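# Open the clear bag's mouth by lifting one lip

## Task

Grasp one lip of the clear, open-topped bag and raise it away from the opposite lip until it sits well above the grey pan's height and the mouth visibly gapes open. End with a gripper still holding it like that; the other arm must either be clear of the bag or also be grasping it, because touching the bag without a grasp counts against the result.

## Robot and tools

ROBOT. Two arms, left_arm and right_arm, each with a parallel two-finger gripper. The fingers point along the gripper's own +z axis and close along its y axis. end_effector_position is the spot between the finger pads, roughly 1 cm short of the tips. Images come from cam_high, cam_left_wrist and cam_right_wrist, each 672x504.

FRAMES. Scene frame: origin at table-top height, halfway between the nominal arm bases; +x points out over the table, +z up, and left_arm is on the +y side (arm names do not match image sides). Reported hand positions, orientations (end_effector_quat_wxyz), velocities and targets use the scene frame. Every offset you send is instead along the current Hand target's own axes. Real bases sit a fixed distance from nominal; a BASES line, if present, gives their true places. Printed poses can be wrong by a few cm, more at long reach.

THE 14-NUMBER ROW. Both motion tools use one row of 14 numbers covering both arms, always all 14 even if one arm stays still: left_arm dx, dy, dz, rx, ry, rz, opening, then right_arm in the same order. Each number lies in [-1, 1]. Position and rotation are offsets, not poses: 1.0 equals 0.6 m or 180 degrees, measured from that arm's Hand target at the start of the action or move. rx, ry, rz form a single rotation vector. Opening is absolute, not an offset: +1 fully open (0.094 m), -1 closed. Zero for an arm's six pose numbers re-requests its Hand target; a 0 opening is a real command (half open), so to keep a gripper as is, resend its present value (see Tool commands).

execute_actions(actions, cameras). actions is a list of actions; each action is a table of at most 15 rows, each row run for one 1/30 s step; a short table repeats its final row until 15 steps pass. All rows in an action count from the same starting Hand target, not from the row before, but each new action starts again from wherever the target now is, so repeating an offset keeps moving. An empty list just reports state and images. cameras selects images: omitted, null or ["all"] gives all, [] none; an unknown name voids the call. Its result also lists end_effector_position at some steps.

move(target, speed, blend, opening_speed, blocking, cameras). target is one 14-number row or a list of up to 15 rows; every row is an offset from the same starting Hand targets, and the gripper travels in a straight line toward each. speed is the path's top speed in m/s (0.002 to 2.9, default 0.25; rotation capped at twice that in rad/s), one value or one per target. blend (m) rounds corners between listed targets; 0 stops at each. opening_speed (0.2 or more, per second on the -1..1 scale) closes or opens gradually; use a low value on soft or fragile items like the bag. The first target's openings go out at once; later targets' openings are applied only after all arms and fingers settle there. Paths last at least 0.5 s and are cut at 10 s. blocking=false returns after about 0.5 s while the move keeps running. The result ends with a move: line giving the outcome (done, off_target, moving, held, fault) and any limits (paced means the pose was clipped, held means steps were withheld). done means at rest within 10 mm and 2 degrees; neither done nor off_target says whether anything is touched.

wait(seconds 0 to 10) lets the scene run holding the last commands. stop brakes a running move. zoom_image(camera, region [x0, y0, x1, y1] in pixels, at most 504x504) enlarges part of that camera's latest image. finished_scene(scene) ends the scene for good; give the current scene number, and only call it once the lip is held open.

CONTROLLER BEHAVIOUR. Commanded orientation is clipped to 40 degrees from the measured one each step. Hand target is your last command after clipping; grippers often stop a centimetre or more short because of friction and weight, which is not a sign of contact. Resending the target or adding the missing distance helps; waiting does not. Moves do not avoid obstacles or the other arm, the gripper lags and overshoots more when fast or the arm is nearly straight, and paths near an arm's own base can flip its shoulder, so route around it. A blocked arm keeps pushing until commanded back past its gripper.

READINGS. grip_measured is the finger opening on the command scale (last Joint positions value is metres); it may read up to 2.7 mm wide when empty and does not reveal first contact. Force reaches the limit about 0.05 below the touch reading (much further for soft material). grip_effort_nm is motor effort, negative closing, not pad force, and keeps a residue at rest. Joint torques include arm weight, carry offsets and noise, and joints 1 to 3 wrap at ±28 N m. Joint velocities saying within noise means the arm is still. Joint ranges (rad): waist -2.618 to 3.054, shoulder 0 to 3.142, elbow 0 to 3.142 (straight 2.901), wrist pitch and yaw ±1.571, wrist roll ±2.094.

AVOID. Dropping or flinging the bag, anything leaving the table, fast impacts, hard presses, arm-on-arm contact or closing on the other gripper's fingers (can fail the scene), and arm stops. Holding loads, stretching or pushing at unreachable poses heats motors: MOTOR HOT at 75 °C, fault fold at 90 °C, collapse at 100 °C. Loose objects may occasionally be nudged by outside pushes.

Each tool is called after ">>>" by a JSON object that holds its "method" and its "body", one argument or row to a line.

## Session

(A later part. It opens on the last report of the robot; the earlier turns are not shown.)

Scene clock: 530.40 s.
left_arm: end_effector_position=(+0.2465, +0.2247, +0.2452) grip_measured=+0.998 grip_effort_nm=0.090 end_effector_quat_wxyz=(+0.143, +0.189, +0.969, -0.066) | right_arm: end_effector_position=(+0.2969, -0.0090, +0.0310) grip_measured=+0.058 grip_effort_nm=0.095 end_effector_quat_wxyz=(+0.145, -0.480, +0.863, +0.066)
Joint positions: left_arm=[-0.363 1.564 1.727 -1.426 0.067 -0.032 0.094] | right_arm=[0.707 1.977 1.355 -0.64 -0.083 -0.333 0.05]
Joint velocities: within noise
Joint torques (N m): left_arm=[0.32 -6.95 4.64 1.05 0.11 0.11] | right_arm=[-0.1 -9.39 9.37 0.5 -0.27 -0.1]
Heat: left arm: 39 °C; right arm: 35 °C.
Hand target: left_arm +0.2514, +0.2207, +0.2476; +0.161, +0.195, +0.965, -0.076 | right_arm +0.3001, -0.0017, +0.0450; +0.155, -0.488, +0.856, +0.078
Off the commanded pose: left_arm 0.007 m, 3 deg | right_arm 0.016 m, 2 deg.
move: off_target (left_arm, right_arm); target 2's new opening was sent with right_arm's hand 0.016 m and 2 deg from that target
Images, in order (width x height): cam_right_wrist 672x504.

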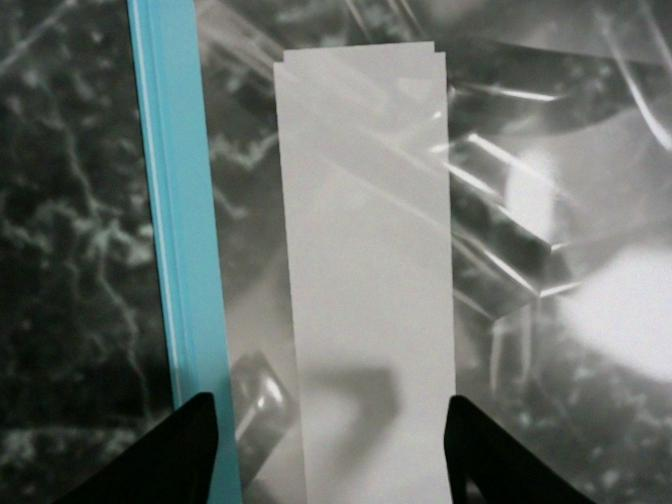

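>>> {"method": "move", "body": {
  "target": [
    [0,0,0,0,0,0,1,0,0.006,0,0,0,-0.02,0.06],
    [0,0,0,0,0,0,1,0.032,0.006,0.089,0,0,-0.02,0.06]
  ],
  "speed": 0.06,
  "cameras": ["cam_right_wrist"]
}}

>>> {"method": "move", "body": {
  "target": [0,0,0,0,0,0,1,0,0,0,0,0,0,-0.5],
  "opening_speed": 0.25,
  "cameras": ["cam_right_wrist"]
}}

Scene clock: 537.00 s.
left_arm: end_effector_position=(+0.2465, +0.2247, +0.2452) grip_measured=+0.998 grip_effort_nm=0.100 end_effector_quat_wxyz=(+0.143, +0.189, +0.969, -0.066) | right_arm: end_effector_position=(+0.3093, +0.0067, +0.0178) grip_measured=+0.058 grip_effort_nm=0.085 end_effector_quat_wxyz=(+0.188, -0.504, +0.839, +0.080)
Joint positions: left_arm=[-0.363 1.564 1.727 -1.426 0.067 -0.032 0.094] | right_arm=[0.707 2.006 1.305 -0.472 -0.109 -0.388 0.05]
Joint velocities: within noise
Joint torques (N m): left_arm=[0.35 -6.97 4.67 1.03 0.13 0.11] | right_arm=[0.31 -5.71 3.79 0.98 -0.09 -0.11]
Heat: left arm: 39 °C; right arm: 36 °C.
Hand target: left_arm +0.2514, +0.2207, +0.2476; +0.161, +0.195, +0.965, -0.076 | right_arm +0.2979, -0.0002, -0.0118; +0.157, -0.514, +0.840, +0.073
Off the commanded pose: left_arm 0.007 m, 3 deg | right_arm 0.032 m, 4 deg.
move: off_target (left_arm, right_arm)
Images, in order (width x height): cam_right_wrist 672x504.

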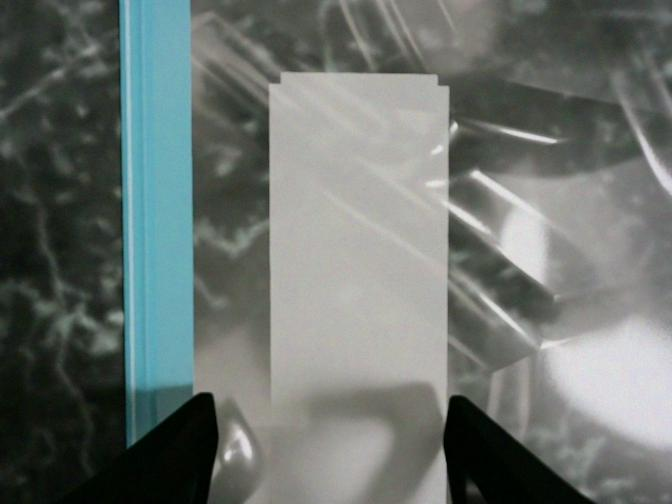

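Scene clock: 539.77 s.
left_arm: end_effector_position=(+0.2465, +0.2247, +0.2452) grip_measured=+0.998 grip_effort_nm=0.090 end_effector_quat_wxyz=(+0.143, +0.189, +0.969, -0.066) | right_arm: end_effector_position=(+0.3098, +0.0085, +0.0175) grip_measured=-0.498 grip_effort_nm=-0.120 end_effector_quat_wxyz=(+0.190, -0.504, +0.838, +0.084)
Joint positions: left_arm=[-0.363 1.564 1.727 -1.426 0.067 -0.032 0.094] | right_arm=[0.707 2.009 1.305 -0.464 -0.115 -0.388 0.024]
Joint velocities: within noise
Joint torques (N m): left_arm=[0.25 -6.93 4.66 1.05 0.12 0.1] | right_arm=[0.31 -5.91 3.85 0.91 -0.04 -0.11]
Heat: left arm: 39 °C; right arm: 36 °C.
Hand target: left_arm +0.2514, +0.2207, +0.2476; +0.161, +0.195, +0.965, -0.076 | right_arm +0.2979, -0.0002, -0.0117; +0.157, -0.514, +0.840, +0.073
Off the commanded pose: left_arm 0.007 m, 3 deg | right_arm 0.033 m, 4 deg.
move: off_target (left_arm, right_arm)
Images, in order (width x height): cam_right_wrist 672x504.

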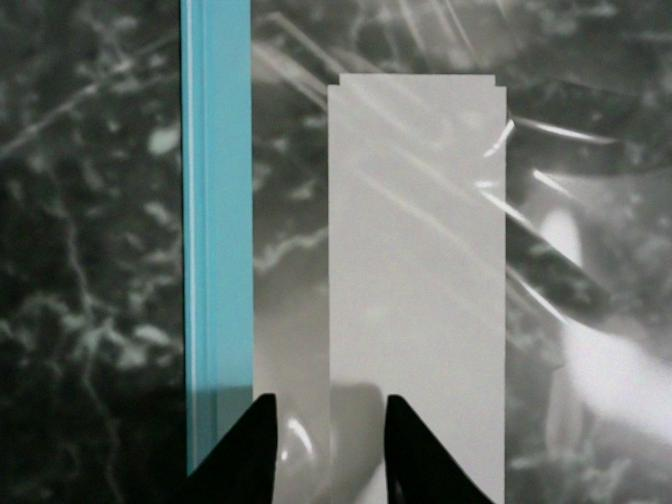

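>>> {"method": "move", "body": {
  "target": [
    [0,0,0,0,0,0,1,-0.024,0,-0.09,0,0,0,-0.5],
    [0,0,0,0,0,0,1,-0.024,0.013,-0.09,-0.010,0,0,0.06],
    [0,0,0,0,0,0,1,0.006,0.013,-0.002,-0.010,0,0,0.06]
  ],
  "speed": 0.08,
  "cameras": ["cam_right_wrist"]
}}

>>> {"method": "move", "body": {
  "target": [0,0,0,0,0,0,1,0,0,0,0,0,0,-0.5],
  "opening_speed": 0.25,
  "cameras": ["cam_right_wrist"]
}}

Scene clock: 550.90 s.
left_arm: end_effector_position=(+0.2465, +0.2247, +0.2452) grip_measured=+0.998 grip_effort_nm=0.095 end_effector_quat_wxyz=(+0.143, +0.189, +0.969, -0.066) | right_arm: end_effector_position=(+0.2996, +0.0077, +0.0167) grip_measured=+0.058 grip_effort_nm=0.095 end_effector_quat_wxyz=(+0.179, -0.507, +0.838, +0.095)
Joint positions: left_arm=[-0.363 1.564 1.727 -1.426 0.067 -0.032 0.094] | right_arm=[0.71 1.996 1.288 -0.479 -0.139 -0.388 0.05]
Joint velocities: within noise
Joint torques (N m): left_arm=[0.31 -6.91 4.67 1.04 0.12 0.11] | right_arm=[0.17 -5.64 3.75 0.96 -0.09 -0.11]
Heat: left arm: 38 °C; right arm: 36 °C.
Hand target: left_arm +0.2514, +0.2207, +0.2476; +0.161, +0.195, +0.965, -0.076 | right_arm +0.2892, +0.0000, -0.0123; +0.149, -0.517, +0.839, +0.086
Off the commanded pose: left_arm 0.007 m, 3 deg | right_arm 0.032 m, 4 deg.
move: off_target (left_arm, right_arm); target 2's new opening was sent with right_arm's hand 0.025 m and 3 deg from that target
Images, in order (width x height): cam_right_wrist 672x504.

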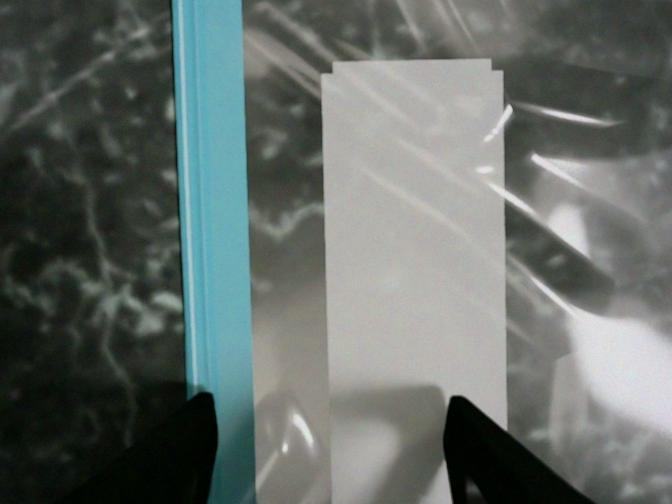

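Scene clock: 553.67 s.
left_arm: end_effector_position=(+0.2465, +0.2247, +0.2452) grip_measured=+0.998 grip_effort_nm=0.090 end_effector_quat_wxyz=(+0.143, +0.189, +0.969, -0.066) | right_arm: end_effector_position=(+0.3010, +0.0095, +0.0167) grip_measured=-0.498 grip_effort_nm=-0.120 end_effector_quat_wxyz=(+0.183, -0.507, +0.837, +0.097)
Joint positions: left_arm=[-0.363 1.564 1.727 -1.426 0.067 -0.032 0.094] | right_arm=[0.71 1.998 1.288 -0.468 -0.142 -0.388 0.024]
Joint velocities: within noise
Joint torques (N m): left_arm=[0.29 -6.91 4.67 1.04 0.12 0.11] | right_arm=[0.17 -5.81 3.82 0.86 -0.06 -0.11]
Heat: left arm: 38 °C; right arm: 35 °C.
Hand target: left_arm +0.2514, +0.2207, +0.2476; +0.161, +0.195, +0.965, -0.076 | right_arm +0.2892, +0.0000, -0.0122; +0.149, -0.517, +0.839, +0.086
Off the commanded pose: left_arm 0.007 m, 3 deg | right_arm 0.033 m, 4 deg.
move: off_target (left_arm, right_arm)
Images, in order (width x height): cam_right_wrist 672x504.

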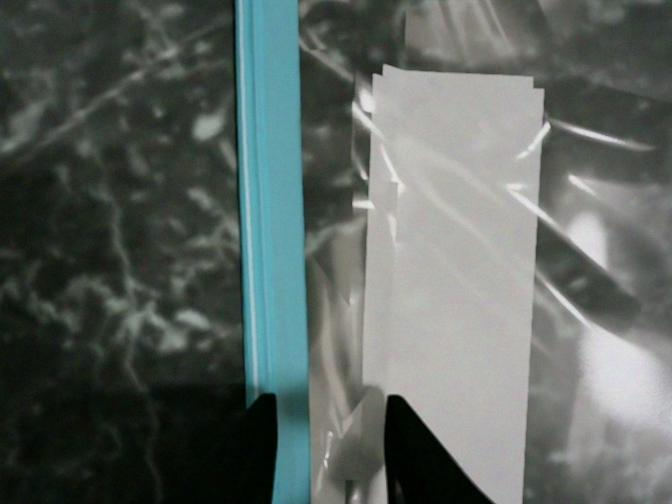

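>>> {"method": "move", "body": {
  "target": [0,0,0,0,0,0,1,0,0,0,0,0,0,-1],
  "opening_speed": 0.25,
  "cameras": ["cam_right_wrist"]
}}

>>> {"method": "move", "body": {
  "target": [0,0,0,0,0,0,1,-0.052,0,-0.14,0,0,0,-1],
  "speed": 0.06
}}

>>> {"method": "zoom_image", "body": {
  "camera": "cam_right_wrist",
  "region": [180, 100, 530, 504]
}}

Scene clock: 560.87 s.
left_arm: end_effector_position=(+0.2465, +0.2247, +0.2452) grip_measured=+0.998 grip_effort_nm=0.090 end_effector_quat_wxyz=(+0.143, +0.189, +0.969, -0.066) | right_arm: end_effector_position=(+0.3034, +0.0093, +0.0169) grip_measured=-0.991 grip_effort_nm=-0.466 end_effector_quat_wxyz=(+0.187, -0.507, +0.837, +0.093)
Joint positions: left_arm=[-0.363 1.564 1.727 -1.426 0.067 -0.032 0.094] | right_arm=[0.71 1.999 1.288 -0.461 -0.133 -0.388 0]
Joint velocities: within noise
Joint torques (N m): left_arm=[0.28 -6.94 4.68 1.04 0.12 0.11] | right_arm=[0.18 -5.87 3.85 0.81 -0.05 -0.11]
Heat: left arm: 38 °C; right arm: 35 °C.
Hand target: left_arm +0.2514, +0.2207, +0.2476; +0.161, +0.195, +0.965, -0.076 | right_arm +0.2892, +0.0000, -0.0123; +0.149, -0.517, +0.839, +0.086
Off the commanded pose: left_arm 0.007 m, 3 deg | right_arm 0.034 m, 5 deg.
move: off_target (left_arm, right_arm)
Images, in order (width x height): cam_right_wrist 672x504.

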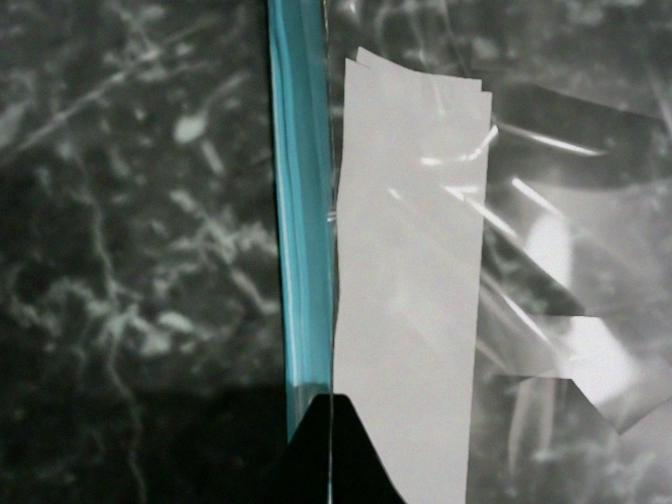

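Scene clock: 563.17 s.
left_arm: end_effector_position=(+0.2465, +0.2247, +0.2452) grip_measured=+0.998 grip_effort_nm=0.090 end_effector_quat_wxyz=(+0.143, +0.189, +0.969, -0.066) | right_arm: end_effector_position=(+0.2850, -0.0053, +0.0558) grip_measured=-0.992 grip_effort_nm=-0.457 end_effector_quat_wxyz=(+0.128, -0.508, +0.847, +0.085)
Joint positions: left_arm=[-0.363 1.564 1.727 -1.426 0.067 -0.032 0.094] | right_arm=[0.71 1.947 1.422 -0.768 -0.133 -0.388 0]
Joint velocities: within noise
Joint torques (N m): left_arm=[0.29 -6.94 4.67 1.04 0.12 0.09] | right_arm=[0.43 -10.69 9.46 0.46 -0.04 -0.07]
Heat: left arm: 38 °C; right arm: 35 °C.
Hand target: left_arm +0.2514, +0.2207, +0.2476; +0.161, +0.195, +0.965, -0.076 | right_arm +0.2888, +0.0011, +0.0774; +0.149, -0.517, +0.839, +0.086
Off the commanded pose: left_arm 0.007 m, 3 deg | right_arm 0.023 m, 3 deg.
move: off_target (left_arm, right_arm)

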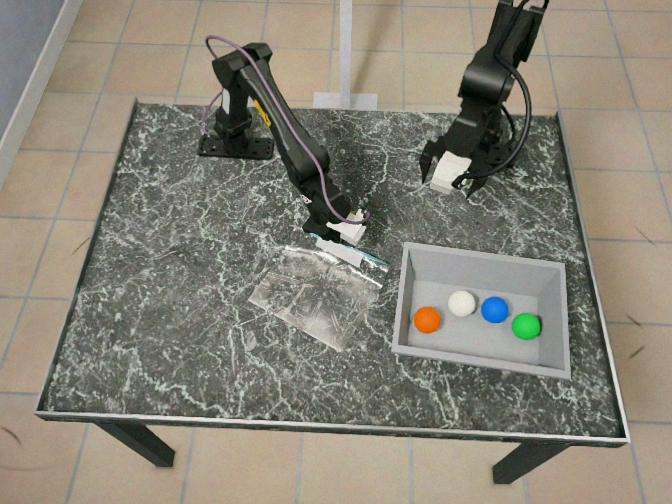

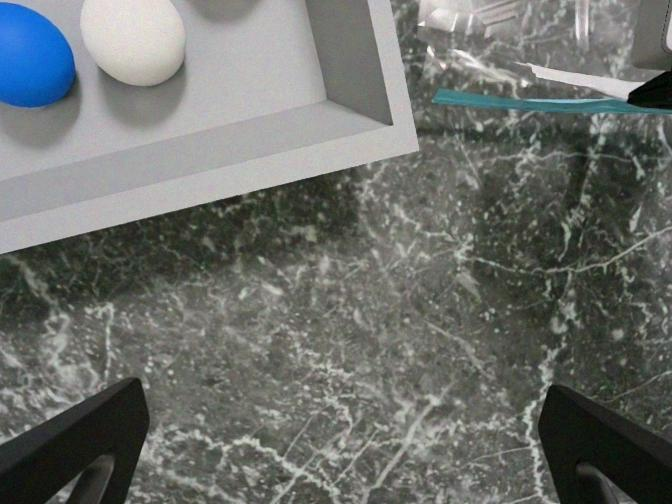

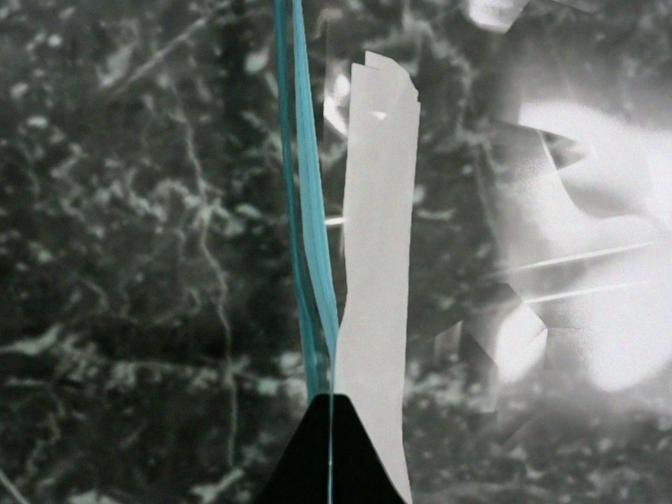

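Scaled by 1.248 from the camera's 672x504 image, which has a finer 960x720 frame.

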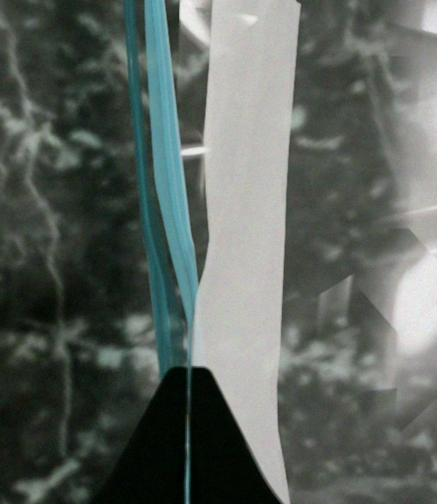

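>>> {"method": "move", "body": {
  "target": [0,0,0,0,0,0,1,-0.046,0,-0.125,0,0,0,-1],
  "speed": 0.06
}}

>>> {"method": "zoom_image", "body": {
  "camera": "cam_right_wrist",
  "region": [180, 0, 530, 504]
}}

Scene clock: 569.87 s.
left_arm: end_effector_position=(+0.2465, +0.2247, +0.2452) grip_measured=+0.998 grip_effort_nm=0.090 end_effector_quat_wxyz=(+0.143, +0.189, +0.969, -0.066) | right_arm: end_effector_position=(+0.2889, -0.0022, +0.1351) grip_measured=-0.992 grip_effort_nm=-0.457 end_effector_quat_wxyz=(+0.127, -0.508, +0.848, +0.085)
Joint positions: left_arm=[-0.363 1.564 1.727 -1.426 0.067 -0.032 0.094] | right_arm=[0.71 1.927 1.712 -1.079 -0.133 -0.388 0]
Joint velocities: within noise
Joint torques (N m): left_arm=[0.28 -6.91 4.66 1.04 0.13 0.11] | right_arm=[0.5 -10.67 9.77 0.45 -0.04 -0.05]
Heat: left arm: 38 °C; right arm: 36 °C.
Hand target: left_arm +0.2514, +0.2207, +0.2476; +0.161, +0.195, +0.965, -0.076 | right_arm +0.2885, +0.0020, +0.1573; +0.149, -0.517, +0.839, +0.086
Off the commanded pose: left_arm 0.007 m, 3 deg | right_arm 0.023 m, 3 deg.
move: off_target (left_arm, right_arm)

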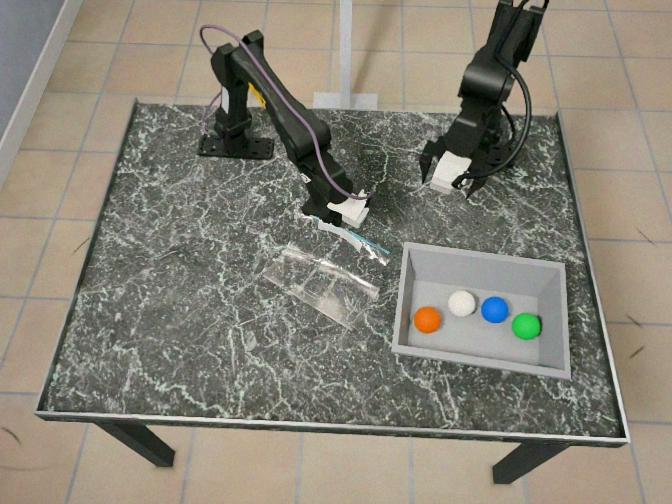

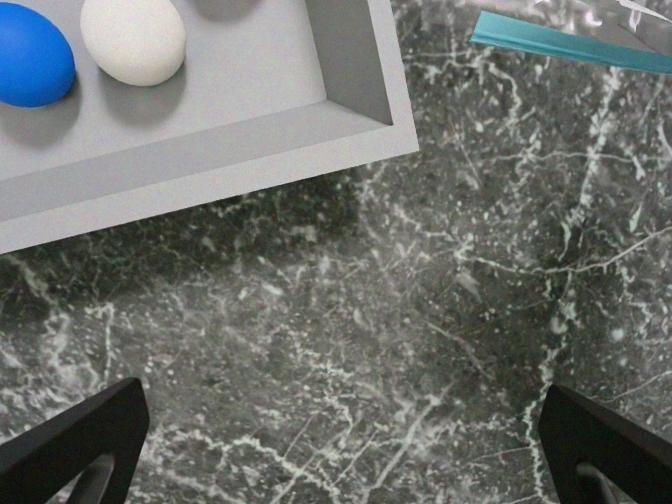

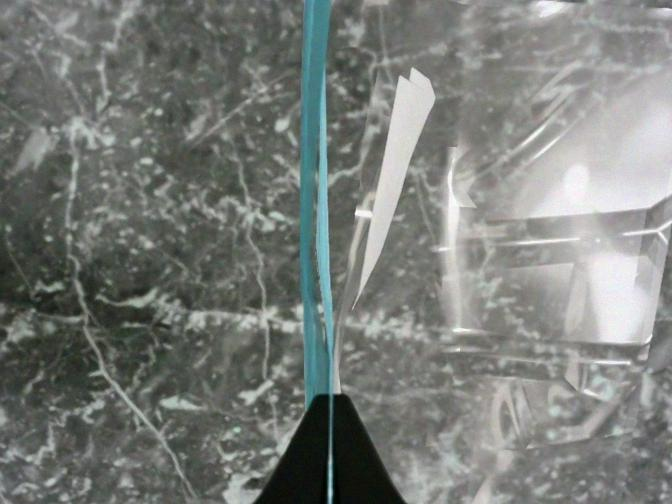

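Scaled by 1.000.

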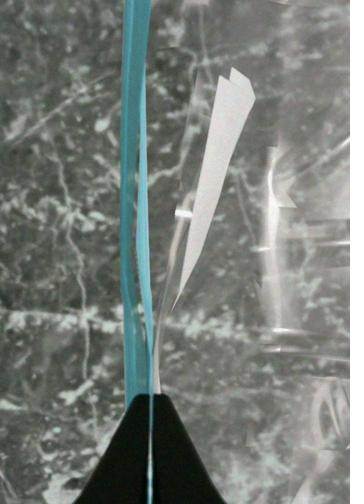

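>>> {"method": "move", "body": {
  "target": [0.074,-0.142,0.071,0.119,-0.29,0.146,1,0,0,0,0,0,0,-1],
  "cameras": ["cam_left_wrist","cam_high"]
}}

>>> {"method": "zoom_image", "body": {
  "camera": "cam_left_wrist",
  "region": [100, 0, 600, 400]
}}

Scene clock: 585.23 s.
left_arm: end_effector_position=(+0.1919, +0.1546, +0.1945) grip_measured=+0.998 grip_effort_nm=0.090 end_effector_quat_wxyz=(+0.521, +0.366, +0.720, -0.277) | right_arm: end_effector_position=(+0.2883, -0.0027, +0.1349) grip_measured=-0.992 grip_effort_nm=-0.471 end_effector_quat_wxyz=(+0.126, -0.508, +0.848, +0.085)
Joint positions: left_arm=[-0.417 0.84 0.431 0.061 0.473 0.146 0.094] | right_arm=[0.71 1.927 1.712 -1.082 -0.133 -0.388 0]
Joint velocities: within noise
Joint torques (N m): left_arm=[-0.55 -0.98 5.49 2.54 0.21 -0.02] | right_arm=[0.61 -10.67 9.76 0.46 -0.04 -0.05]
Heat: left arm: 38 °C; right arm: 37 °C.
Hand target: left_arm +0.1905, +0.1497, +0.1997; +0.538, +0.373, +0.700, -0.286 | right_arm +0.2885, +0.0020, +0.1573; +0.149, -0.517, +0.839, +0.086
Off the commanded pose: left_arm 0.007 m, 3 deg | right_arm 0.023 m, 3 deg.
move: off_target (left_arm, right_arm)
Images, in order (width x height): cam_high 672x504, cam_left_wrist 672x504.

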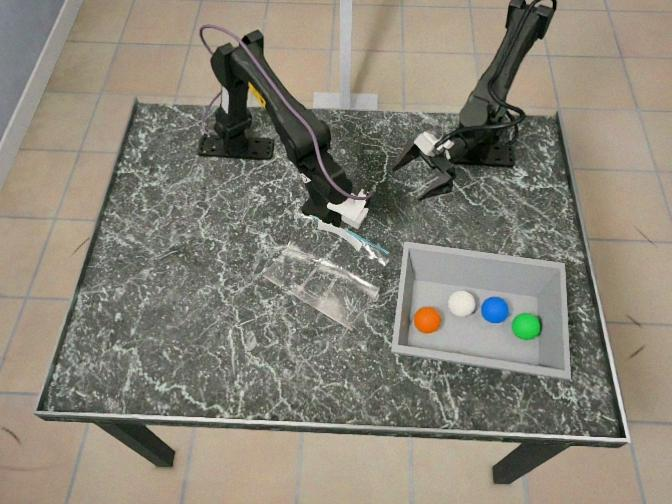

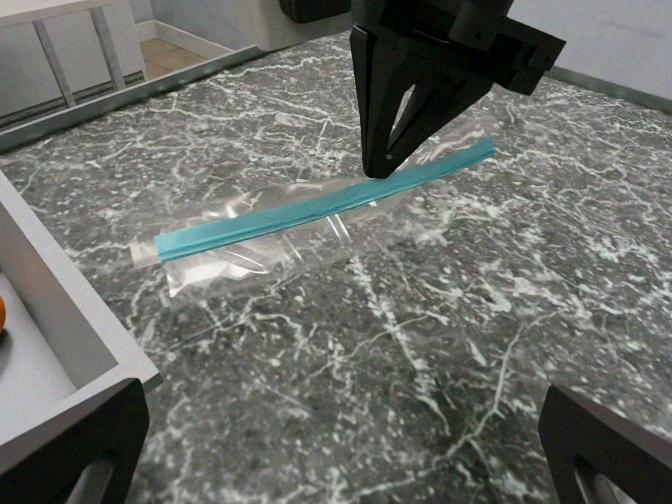

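Scaled by 1.008 from the camera's 672x504 image, which has a finer 960x720 frame.

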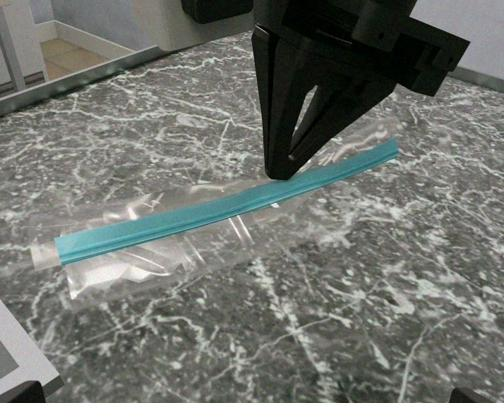

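>>> {"method": "move", "body": {
  "target": [-0.1,0,-0.04,0,0,0,1,-0.04,0,-0.12,0,0,0,-1],
  "speed": 0.1,
  "cameras": ["cam_left_wrist","cam_right_wrist"]
}}

>>> {"method": "zoom_image", "body": {
  "camera": "cam_left_wrist",
  "region": [150, 50, 550, 350]
}}

>>> {"method": "zoom_image", "body": {
  "camera": "cam_right_wrist",
  "region": [200, 0, 500, 420]
}}

Scene clock: 599.80 s.
left_arm: end_effector_position=(+0.1886, +0.1561, +0.2465) grip_measured=+0.998 grip_effort_nm=0.090 end_effector_quat_wxyz=(+0.531, +0.368, +0.709, -0.283) | right_arm: end_effector_position=(+0.2879, -0.0030, +0.2326) grip_measured=-0.992 grip_effort_nm=-0.457 end_effector_quat_wxyz=(+0.152, -0.508, +0.843, +0.088)
Joint positions: left_arm=[-0.406 0.797 0.599 -0.122 0.496 0.146 0.094] | right_arm=[0.71 1.963 2.147 -1.426 -0.133 -0.388 0]
Joint velocities: within noise
Joint torques (N m): left_arm=[0.51 -1.69 11.43 1.36 0.21 0.04] | right_arm=[0.61 -7.01 9.14 0.55 -0.03 -0.05]
Heat: left arm: 40 °C; right arm: 37 °C.
Hand target: left_arm +0.1861, +0.1560, +0.2639; +0.538, +0.373, +0.700, -0.286 | right_arm +0.2870, +0.0007, +0.2332; +0.149, -0.517, +0.839, +0.086
Off the commanded pose: left_arm 0.018 m, 2 deg | right_arm 0.004 m, 1 deg.
move: off_target (left_arm)
Images, in order (width x height): cam_left_wrist 672x504, cam_right_wrist 672x504.

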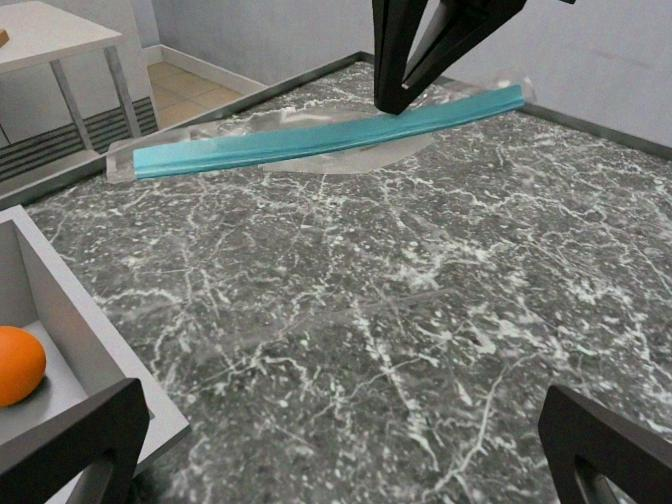

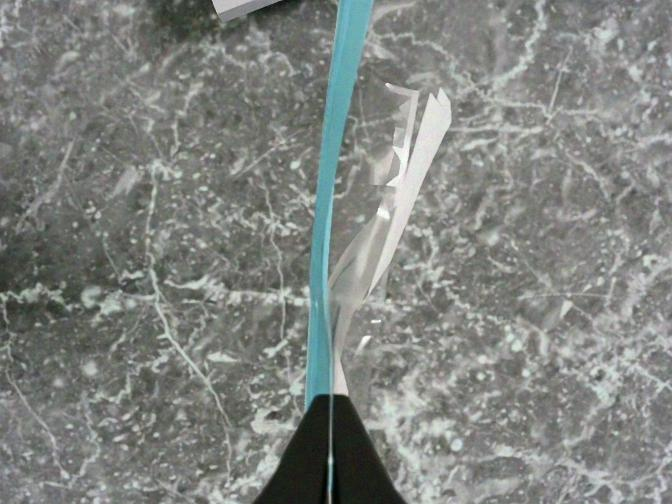

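Scaled by 1.260 from the camera's 672x504 image, which has a finer 960x720 frame.

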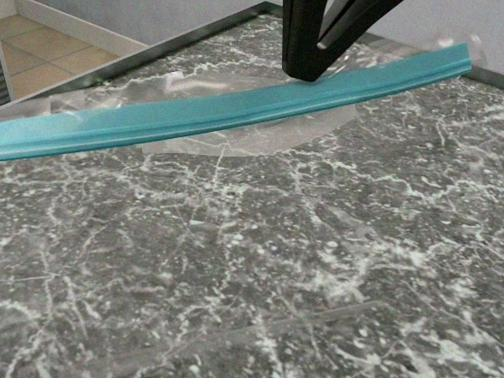

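Scaled by 1.200 from the camera's 672x504 image, which has a finer 960x720 frame.

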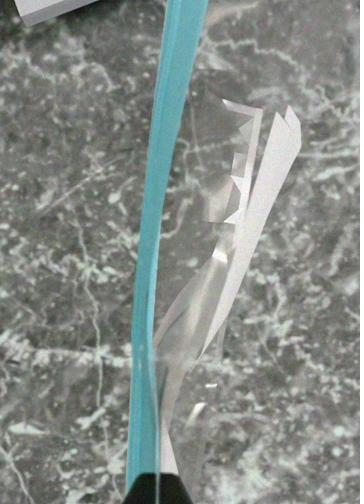

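>>> {"method": "move", "body": {
  "target": [0.225,0,0.03,0,-0.12,0,1,0,0,0,0,0,0,-1],
  "cameras": ["cam_left_wrist"]
}}

>>> {"method": "zoom_image", "body": {
  "camera": "cam_left_wrist",
  "region": [150, 50, 550, 350]
}}

Scene clock: 617.90 s.
left_arm: end_effector_position=(+0.1801, +0.1704, +0.1208) grip_measured=+0.998 grip_effort_nm=0.090 end_effector_quat_wxyz=(+0.563, +0.372, +0.649, -0.350) | right_arm: end_effector_position=(+0.2877, -0.0032, +0.2325) grip_measured=-0.992 grip_effort_nm=-0.457 end_effector_quat_wxyz=(+0.152, -0.508, +0.843, +0.088)
Joint positions: left_arm=[-0.215 1.331 0.027 1.128 0.812 0.092 0.094] | right_arm=[0.71 1.963 2.147 -1.427 -0.133 -0.388 0]
Joint velocities: within noise
Joint torques (N m): left_arm=[0.5 -1.83 3.4 2.38 0.2 -0.01] | right_arm=[0.59 -6.98 9.14 0.54 -0.03 -0.05]
Heat: left arm: 40 °C; right arm: 38 °C.
Hand target: left_arm +0.1765, +0.1706, +0.1288; +0.659, +0.313, +0.587, -0.351 | right_arm +0.2870, +0.0007, +0.2332; +0.149, -0.517, +0.839, +0.086
Off the commanded pose: left_arm 0.009 m, 15 deg | right_arm 0.004 m, 1 deg.
joint sent to its limit (left arm) — joint 3 (elbow), lower limit, where the elbow is as bent as it goes. The joint targets are off in orientation, not in position.
move: off_target (left_arm)
Images, in order (width x height): cam_left_wrist 672x504.

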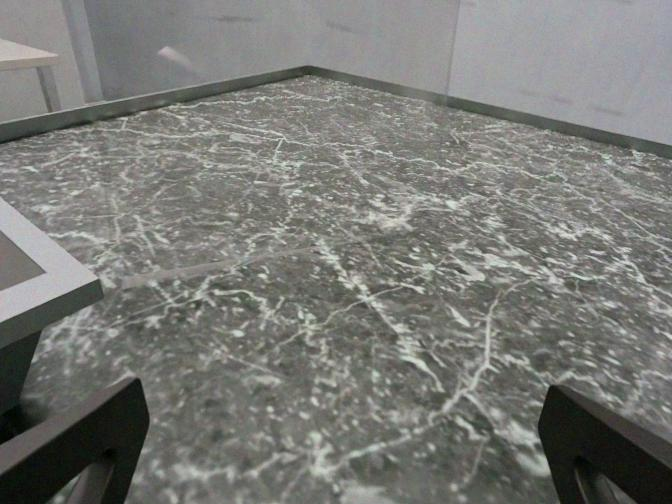

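Scaled by 1.260 from the camera's 672x504 image, which has a finer 960x720 frame.

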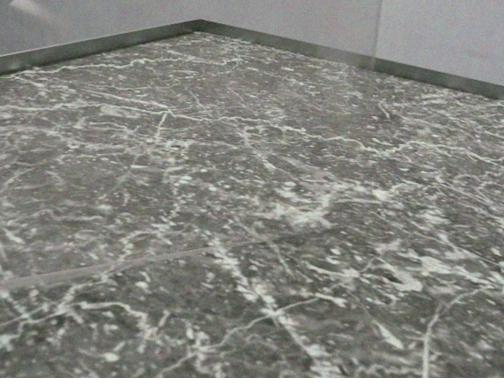

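>>> {"method": "move", "body": {
  "target": [-0.116,0,0.013,0,0.05,0,1,0,0,0,0,0,0,-1],
  "cameras": ["cam_left_wrist"]
}}

>>> {"method": "zoom_image", "body": {
  "camera": "cam_left_wrist",
  "region": [100, 0, 600, 350]
}}

Scene clock: 623.67 s.
left_arm: end_effector_position=(+0.1728, +0.1735, +0.1834) grip_measured=+0.998 grip_effort_nm=0.090 end_effector_quat_wxyz=(+0.602, +0.333, +0.646, -0.330) | right_arm: end_effector_position=(+0.2877, -0.0032, +0.2325) grip_measured=-0.992 grip_effort_nm=-0.466 end_effector_quat_wxyz=(+0.152, -0.508, +0.843, +0.088)
Joint positions: left_arm=[-0.299 0.749 0.101 0.579 0.634 0.015 0.094] | right_arm=[0.71 1.963 2.147 -1.427 -0.133 -0.388 0]
Joint velocities: within noise
Joint torques (N m): left_arm=[-0.51 -1.07 10.93 1.34 -0.01 0.11] | right_arm=[0.59 -6.99 9.16 0.54 -0.03 -0.05]
Heat: left arm: 42 °C; right arm: 39 °C.
Hand target: left_arm +0.1763, +0.1708, +0.1989; +0.611, +0.340, +0.637, -0.325 | right_arm +0.2870, +0.0007, +0.2332; +0.149, -0.517, +0.839, +0.086
Off the commanded pose: left_arm 0.016 m, 2 deg | right_arm 0.004 m, 1 deg.
move: off_target (left_arm)
Images, in order (width x height): cam_left_wrist 672x504.

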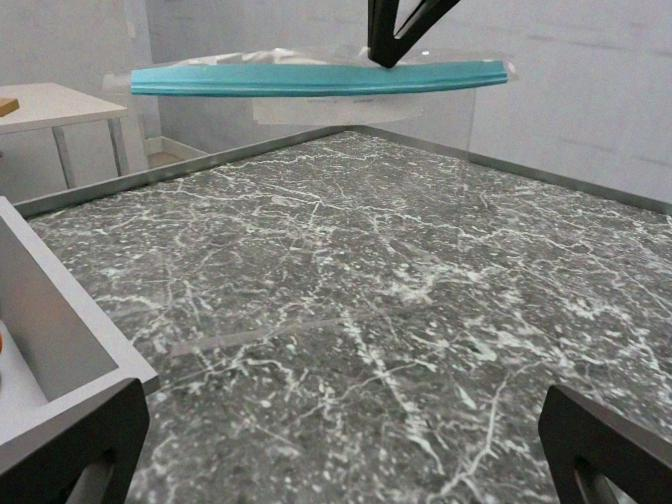

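Scaled by 1.008 from the camera's 672x504 image, which has a finer 960x720 frame.

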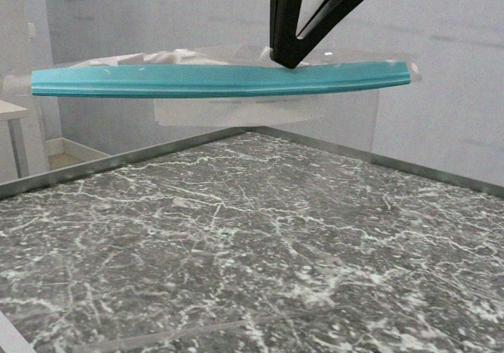

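>>> {"method": "move", "body": {
  "target": [0,0,0,0,0,0,1,0,0,0,0,0,0,-0.975],
  "opening_speed": 0.2,
  "cameras": ["cam_left_wrist"]
}}

>>> {"method": "zoom_image", "body": {
  "camera": "cam_left_wrist",
  "region": [100, 20, 560, 180]
}}

Scene clock: 635.07 s.
left_arm: end_effector_position=(+0.1724, +0.1736, +0.1840) grip_measured=+0.998 grip_effort_nm=0.090 end_effector_quat_wxyz=(+0.603, +0.333, +0.645, -0.330) | right_arm: end_effector_position=(+0.2877, -0.0032, +0.2325) grip_measured=-0.976 grip_effort_nm=0.037 end_effector_quat_wxyz=(+0.152, -0.508, +0.843, +0.088)
Joint positions: left_arm=[-0.299 0.744 0.101 0.576 0.634 0.017 0.094] | right_arm=[0.71 1.963 2.147 -1.427 -0.133 -0.388 0.001]
Joint velocities: within noise
Joint torques (N m): left_arm=[-0.5 -0.61 10.95 1.34 -0.02 0.1] | right_arm=[0.59 -6.97 9.14 0.54 -0.03 -0.06]
Heat: left arm: 40 °C; right arm: 39 °C.
Hand target: left_arm +0.1763, +0.1708, +0.1989; +0.611, +0.340, +0.637, -0.325 | right_arm +0.2870, +0.0007, +0.2332; +0.149, -0.517, +0.839, +0.086
Off the commanded pose: left_arm 0.016 m, 2 deg | right_arm 0.004 m, 1 deg.
move: off_target (left_arm)
Images, in order (width x height): cam_left_wrist 672x504.

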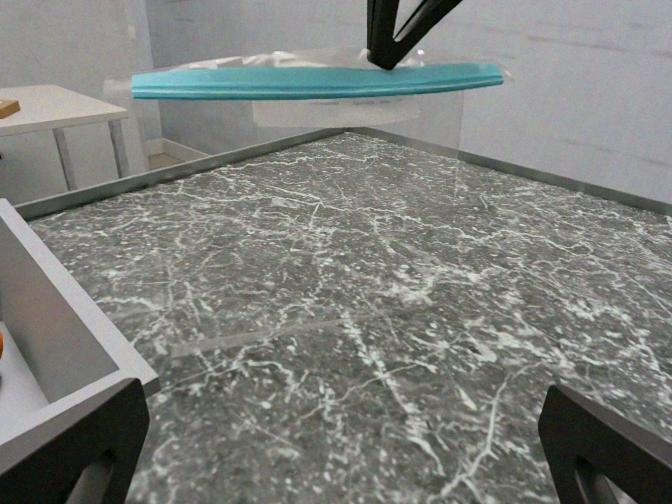

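Scaled by 1.096 from the camera's 672x504 image, which has a finer 960x720 frame.

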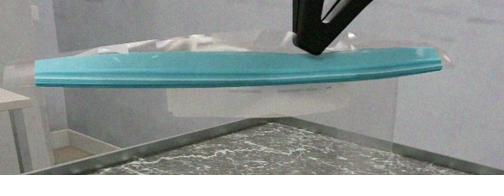

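>>> {"method": "move", "body": {
  "target": [0,0,0,0,0,0,1,0,0,0,0,0,0,-0.96],
  "opening_speed": 0.2,
  "cameras": ["cam_left_wrist"]
}}

>>> {"method": "zoom_image", "body": {
  "camera": "cam_left_wrist",
  "region": [100, 20, 560, 180]
}}

Scene clock: 640.23 s.
left_arm: end_effector_position=(+0.1724, +0.1736, +0.1840) grip_measured=+0.998 grip_effort_nm=0.090 end_effector_quat_wxyz=(+0.603, +0.333, +0.645, -0.330) | right_arm: end_effector_position=(+0.2877, -0.0032, +0.2325) grip_measured=-0.962 grip_effort_nm=0.085 end_effector_quat_wxyz=(+0.152, -0.508, +0.843, +0.088)
Joint positions: left_arm=[-0.299 0.744 0.101 0.576 0.634 0.017 0.094] | right_arm=[0.71 1.963 2.147 -1.427 -0.133 -0.388 0.002]
Joint velocities: within noise
Joint torques (N m): left_arm=[-0.5 -0.68 10.95 1.35 -0.01 0.11] | right_arm=[0.61 -6.97 9.14 0.54 -0.03 -0.05]
Heat: left arm: 40 °C; right arm: 39 °C.
Hand target: left_arm +0.1763, +0.1708, +0.1989; +0.611, +0.340, +0.637, -0.325 | right_arm +0.2870, +0.0007, +0.2332; +0.149, -0.517, +0.839, +0.086
Off the commanded pose: left_arm 0.016 m, 2 deg | right_arm 0.004 m, 1 deg.
move: off_target (left_arm)
Images, in order (width x height): cam_left_wrist 672x504.

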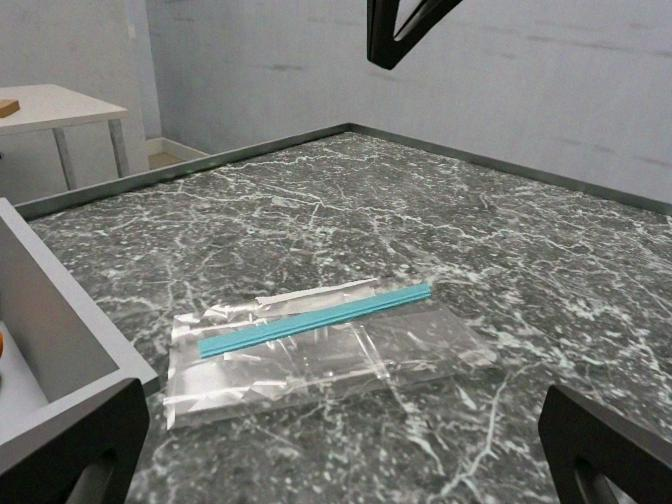

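Scaled by 1.096 from the camera's 672x504 image, which has a finer 960x720 frame.

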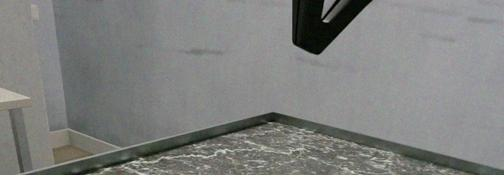

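>>> {"method": "execute_actions", "body": {
  "actions": []
}}

>>> {"method": "zoom_image", "body": {
  "camera": "cam_right_wrist",
  "region": [168, 0, 672, 504]
}}

>>> {"method": "zoom_image", "body": {
  "camera": "cam_left_wrist",
  "region": [130, 250, 530, 450]
}}

Scene clock: 643.40 s.
left_arm: end_effector_position=(+0.1724, +0.1736, +0.1840) grip_measured=+0.998 grip_effort_nm=0.090 end_effector_quat_wxyz=(+0.603, +0.333, +0.645, -0.330) | right_arm: end_effector_position=(+0.2877, -0.0032, +0.2325) grip_measured=-0.962 grip_effort_nm=0.100 end_effector_quat_wxyz=(+0.152, -0.508, +0.843, +0.088)
Joint positions: left_arm=[-0.299 0.744 0.101 0.576 0.634 0.017 0.094] | right_arm=[0.71 1.963 2.147 -1.427 -0.133 -0.388 0.002]
Joint velocities: within noise
Joint torques (N m): left_arm=[-0.5 -0.65 10.97 1.35 -0.03 0.11] | right_arm=[0.61 -6.98 9.14 0.54 -0.03 -0.05]
Heat: left arm: 39 °C; right arm: 39 °C.
Hand target: left_arm +0.1763, +0.1708, +0.1989; +0.611, +0.340, +0.637, -0.325 | right_arm +0.2870, +0.0007, +0.2332; +0.149, -0.517, +0.839, +0.086
Tool commands: left_gripper/opening=+1.0 right_gripper/opening=-0.96
Off the commanded pose: left_arm 0.016 m, 2 deg | right_arm 0.004 m, 1 deg.

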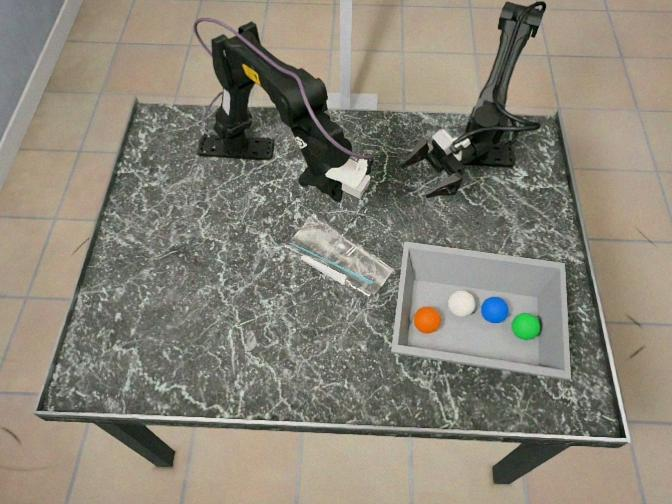

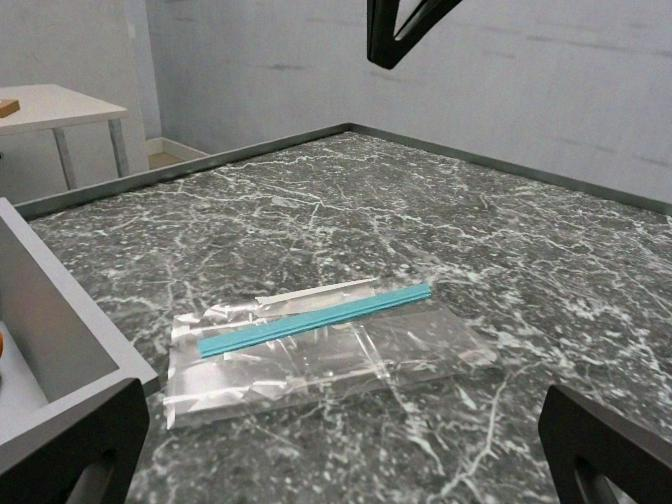

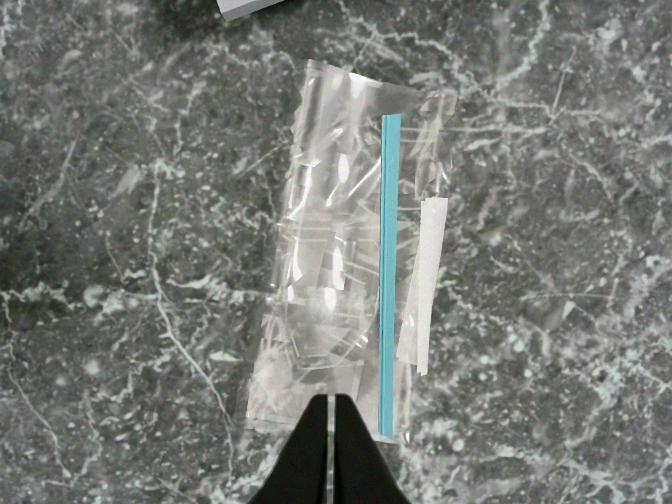

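Scaled by 1.000.

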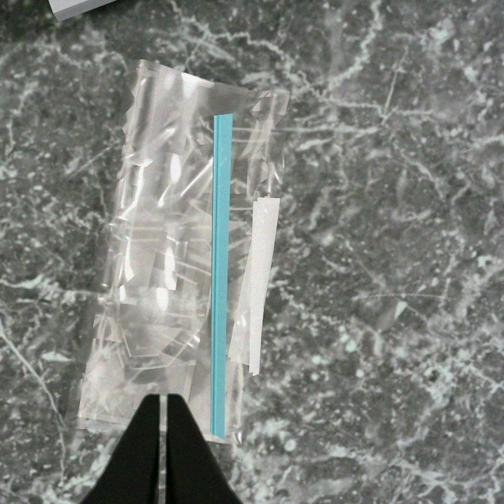

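Scaled by 1.260 from the camera's 672x504 image, which has a finer 960x720 frame.

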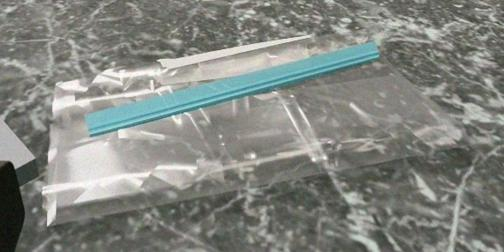

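>>> {"method": "move", "body": {
  "target": [
    [0,0,0,0,0,0,1,0.128,0,-0.135,0,0,0,0.06],
    [0.205,-0.107,0.24,-0.1755,0.0952,-0.0353,1,0.128,0,-0.135,0,0,0,0.06]
  ]
}}

>>> {"method": "zoom_image", "body": {
  "camera": "cam_left_wrist",
  "region": [100, 50, 600, 400]
}}

Scene clock: 655.97 s.
left_arm: end_effector_position=(+0.1962, +0.0244, +0.0639) grip_measured=+0.998 grip_effort_nm=0.090 end_effector_quat_wxyz=(+0.554, +0.185, +0.803, -0.120) | right_arm: end_effector_position=(+0.2501, -0.0877, +0.2905) grip_measured=+0.058 grip_effort_nm=0.100 end_effector_quat_wxyz=(+0.177, -0.507, +0.840, +0.075)
Joint positions: left_arm=[-1.195 1.826 0.582 0.743 -0.732 -0.337 0.094] | right_arm=[0.58 1.69 2.041 -1.562 -0.148 -0.516 0.05]
Joint velocities: within noise
Joint torques (N m): left_arm=[-0.2 -5.97 7.31 1.42 -0.33 -0.04] | right_arm=[-0.16 -5.86 4.25 0.57 -0.34 -0.1]
Heat: left arm: 40 °C; right arm: 39 °C.
Hand target: left_arm +0.2006, +0.0199, +0.0699; +0.561, +0.170, +0.801, -0.120 | right_arm +0.2416, -0.0880, +0.2833; +0.149, -0.517, +0.839, +0.086
Off the commanded pose: left_arm 0.009 m, 2 deg | right_arm 0.011 m, 4 deg.
joint sent to its limit (right arm) — joint 4 (wrist pitch), lower limit. The joint targets still meet the commanded pose.
move: off_target (right_arm)

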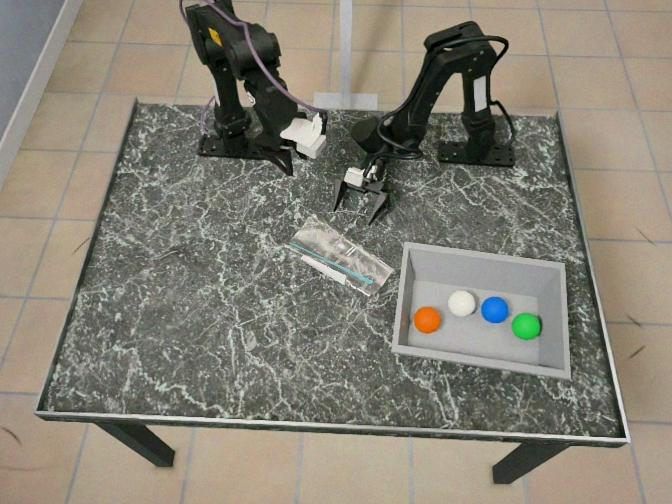

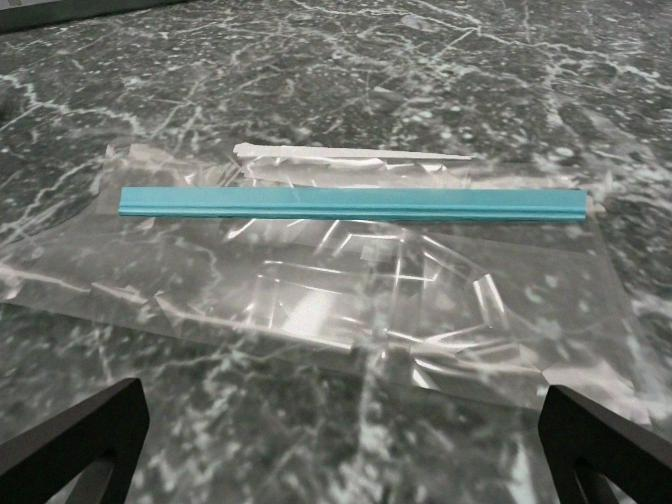

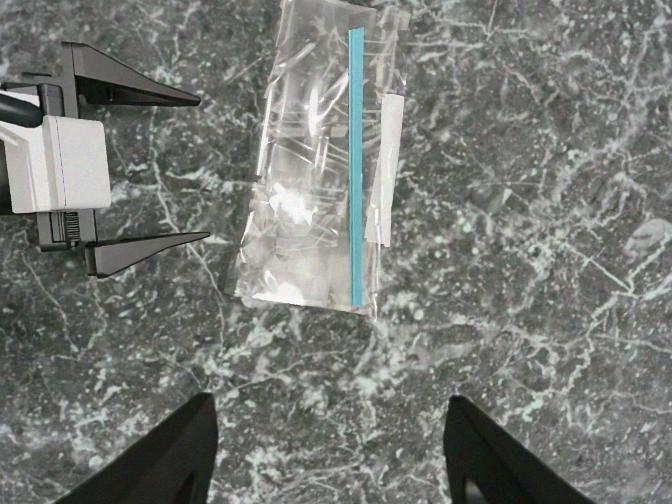

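Scaled by 1.008 from the camera's 672x504 image, which has a finer 960x720 frame.

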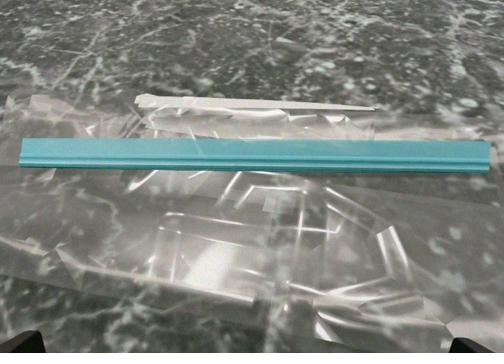

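>>> {"method": "zoom_image", "body": {
  "camera": "cam_left_wrist",
  "region": [100, 170, 300, 260]
}}

>>> {"method": "zoom_image", "body": {
  "camera": "cam_left_wrist",
  "region": [270, 170, 470, 260]
}}

>>> {"method": "zoom_image", "body": {
  "camera": "cam_left_wrist",
  "region": [430, 170, 630, 260]
}}

Scaled by 2.520 from the camera's 672x504 image, which has a finer 960x720 frame.

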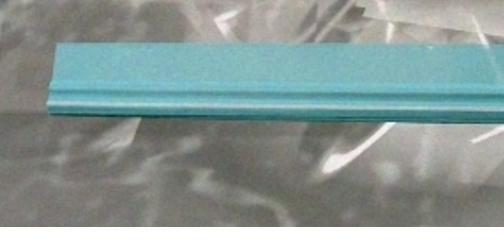

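Scaled by 2.520 from the camera's 672x504 image, which has a finer 960x720 frame.

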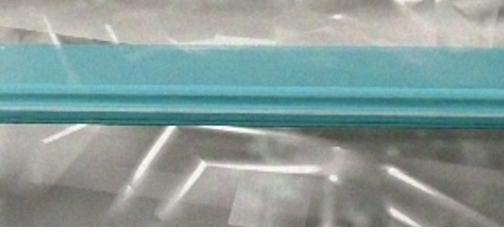

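Scaled by 2.520 from the camera's 672x504 image, which has a finer 960x720 frame.

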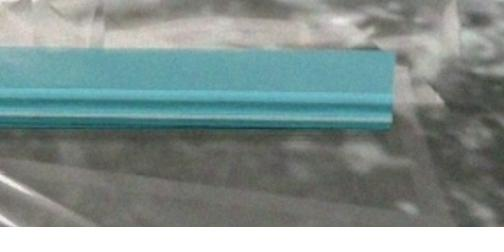

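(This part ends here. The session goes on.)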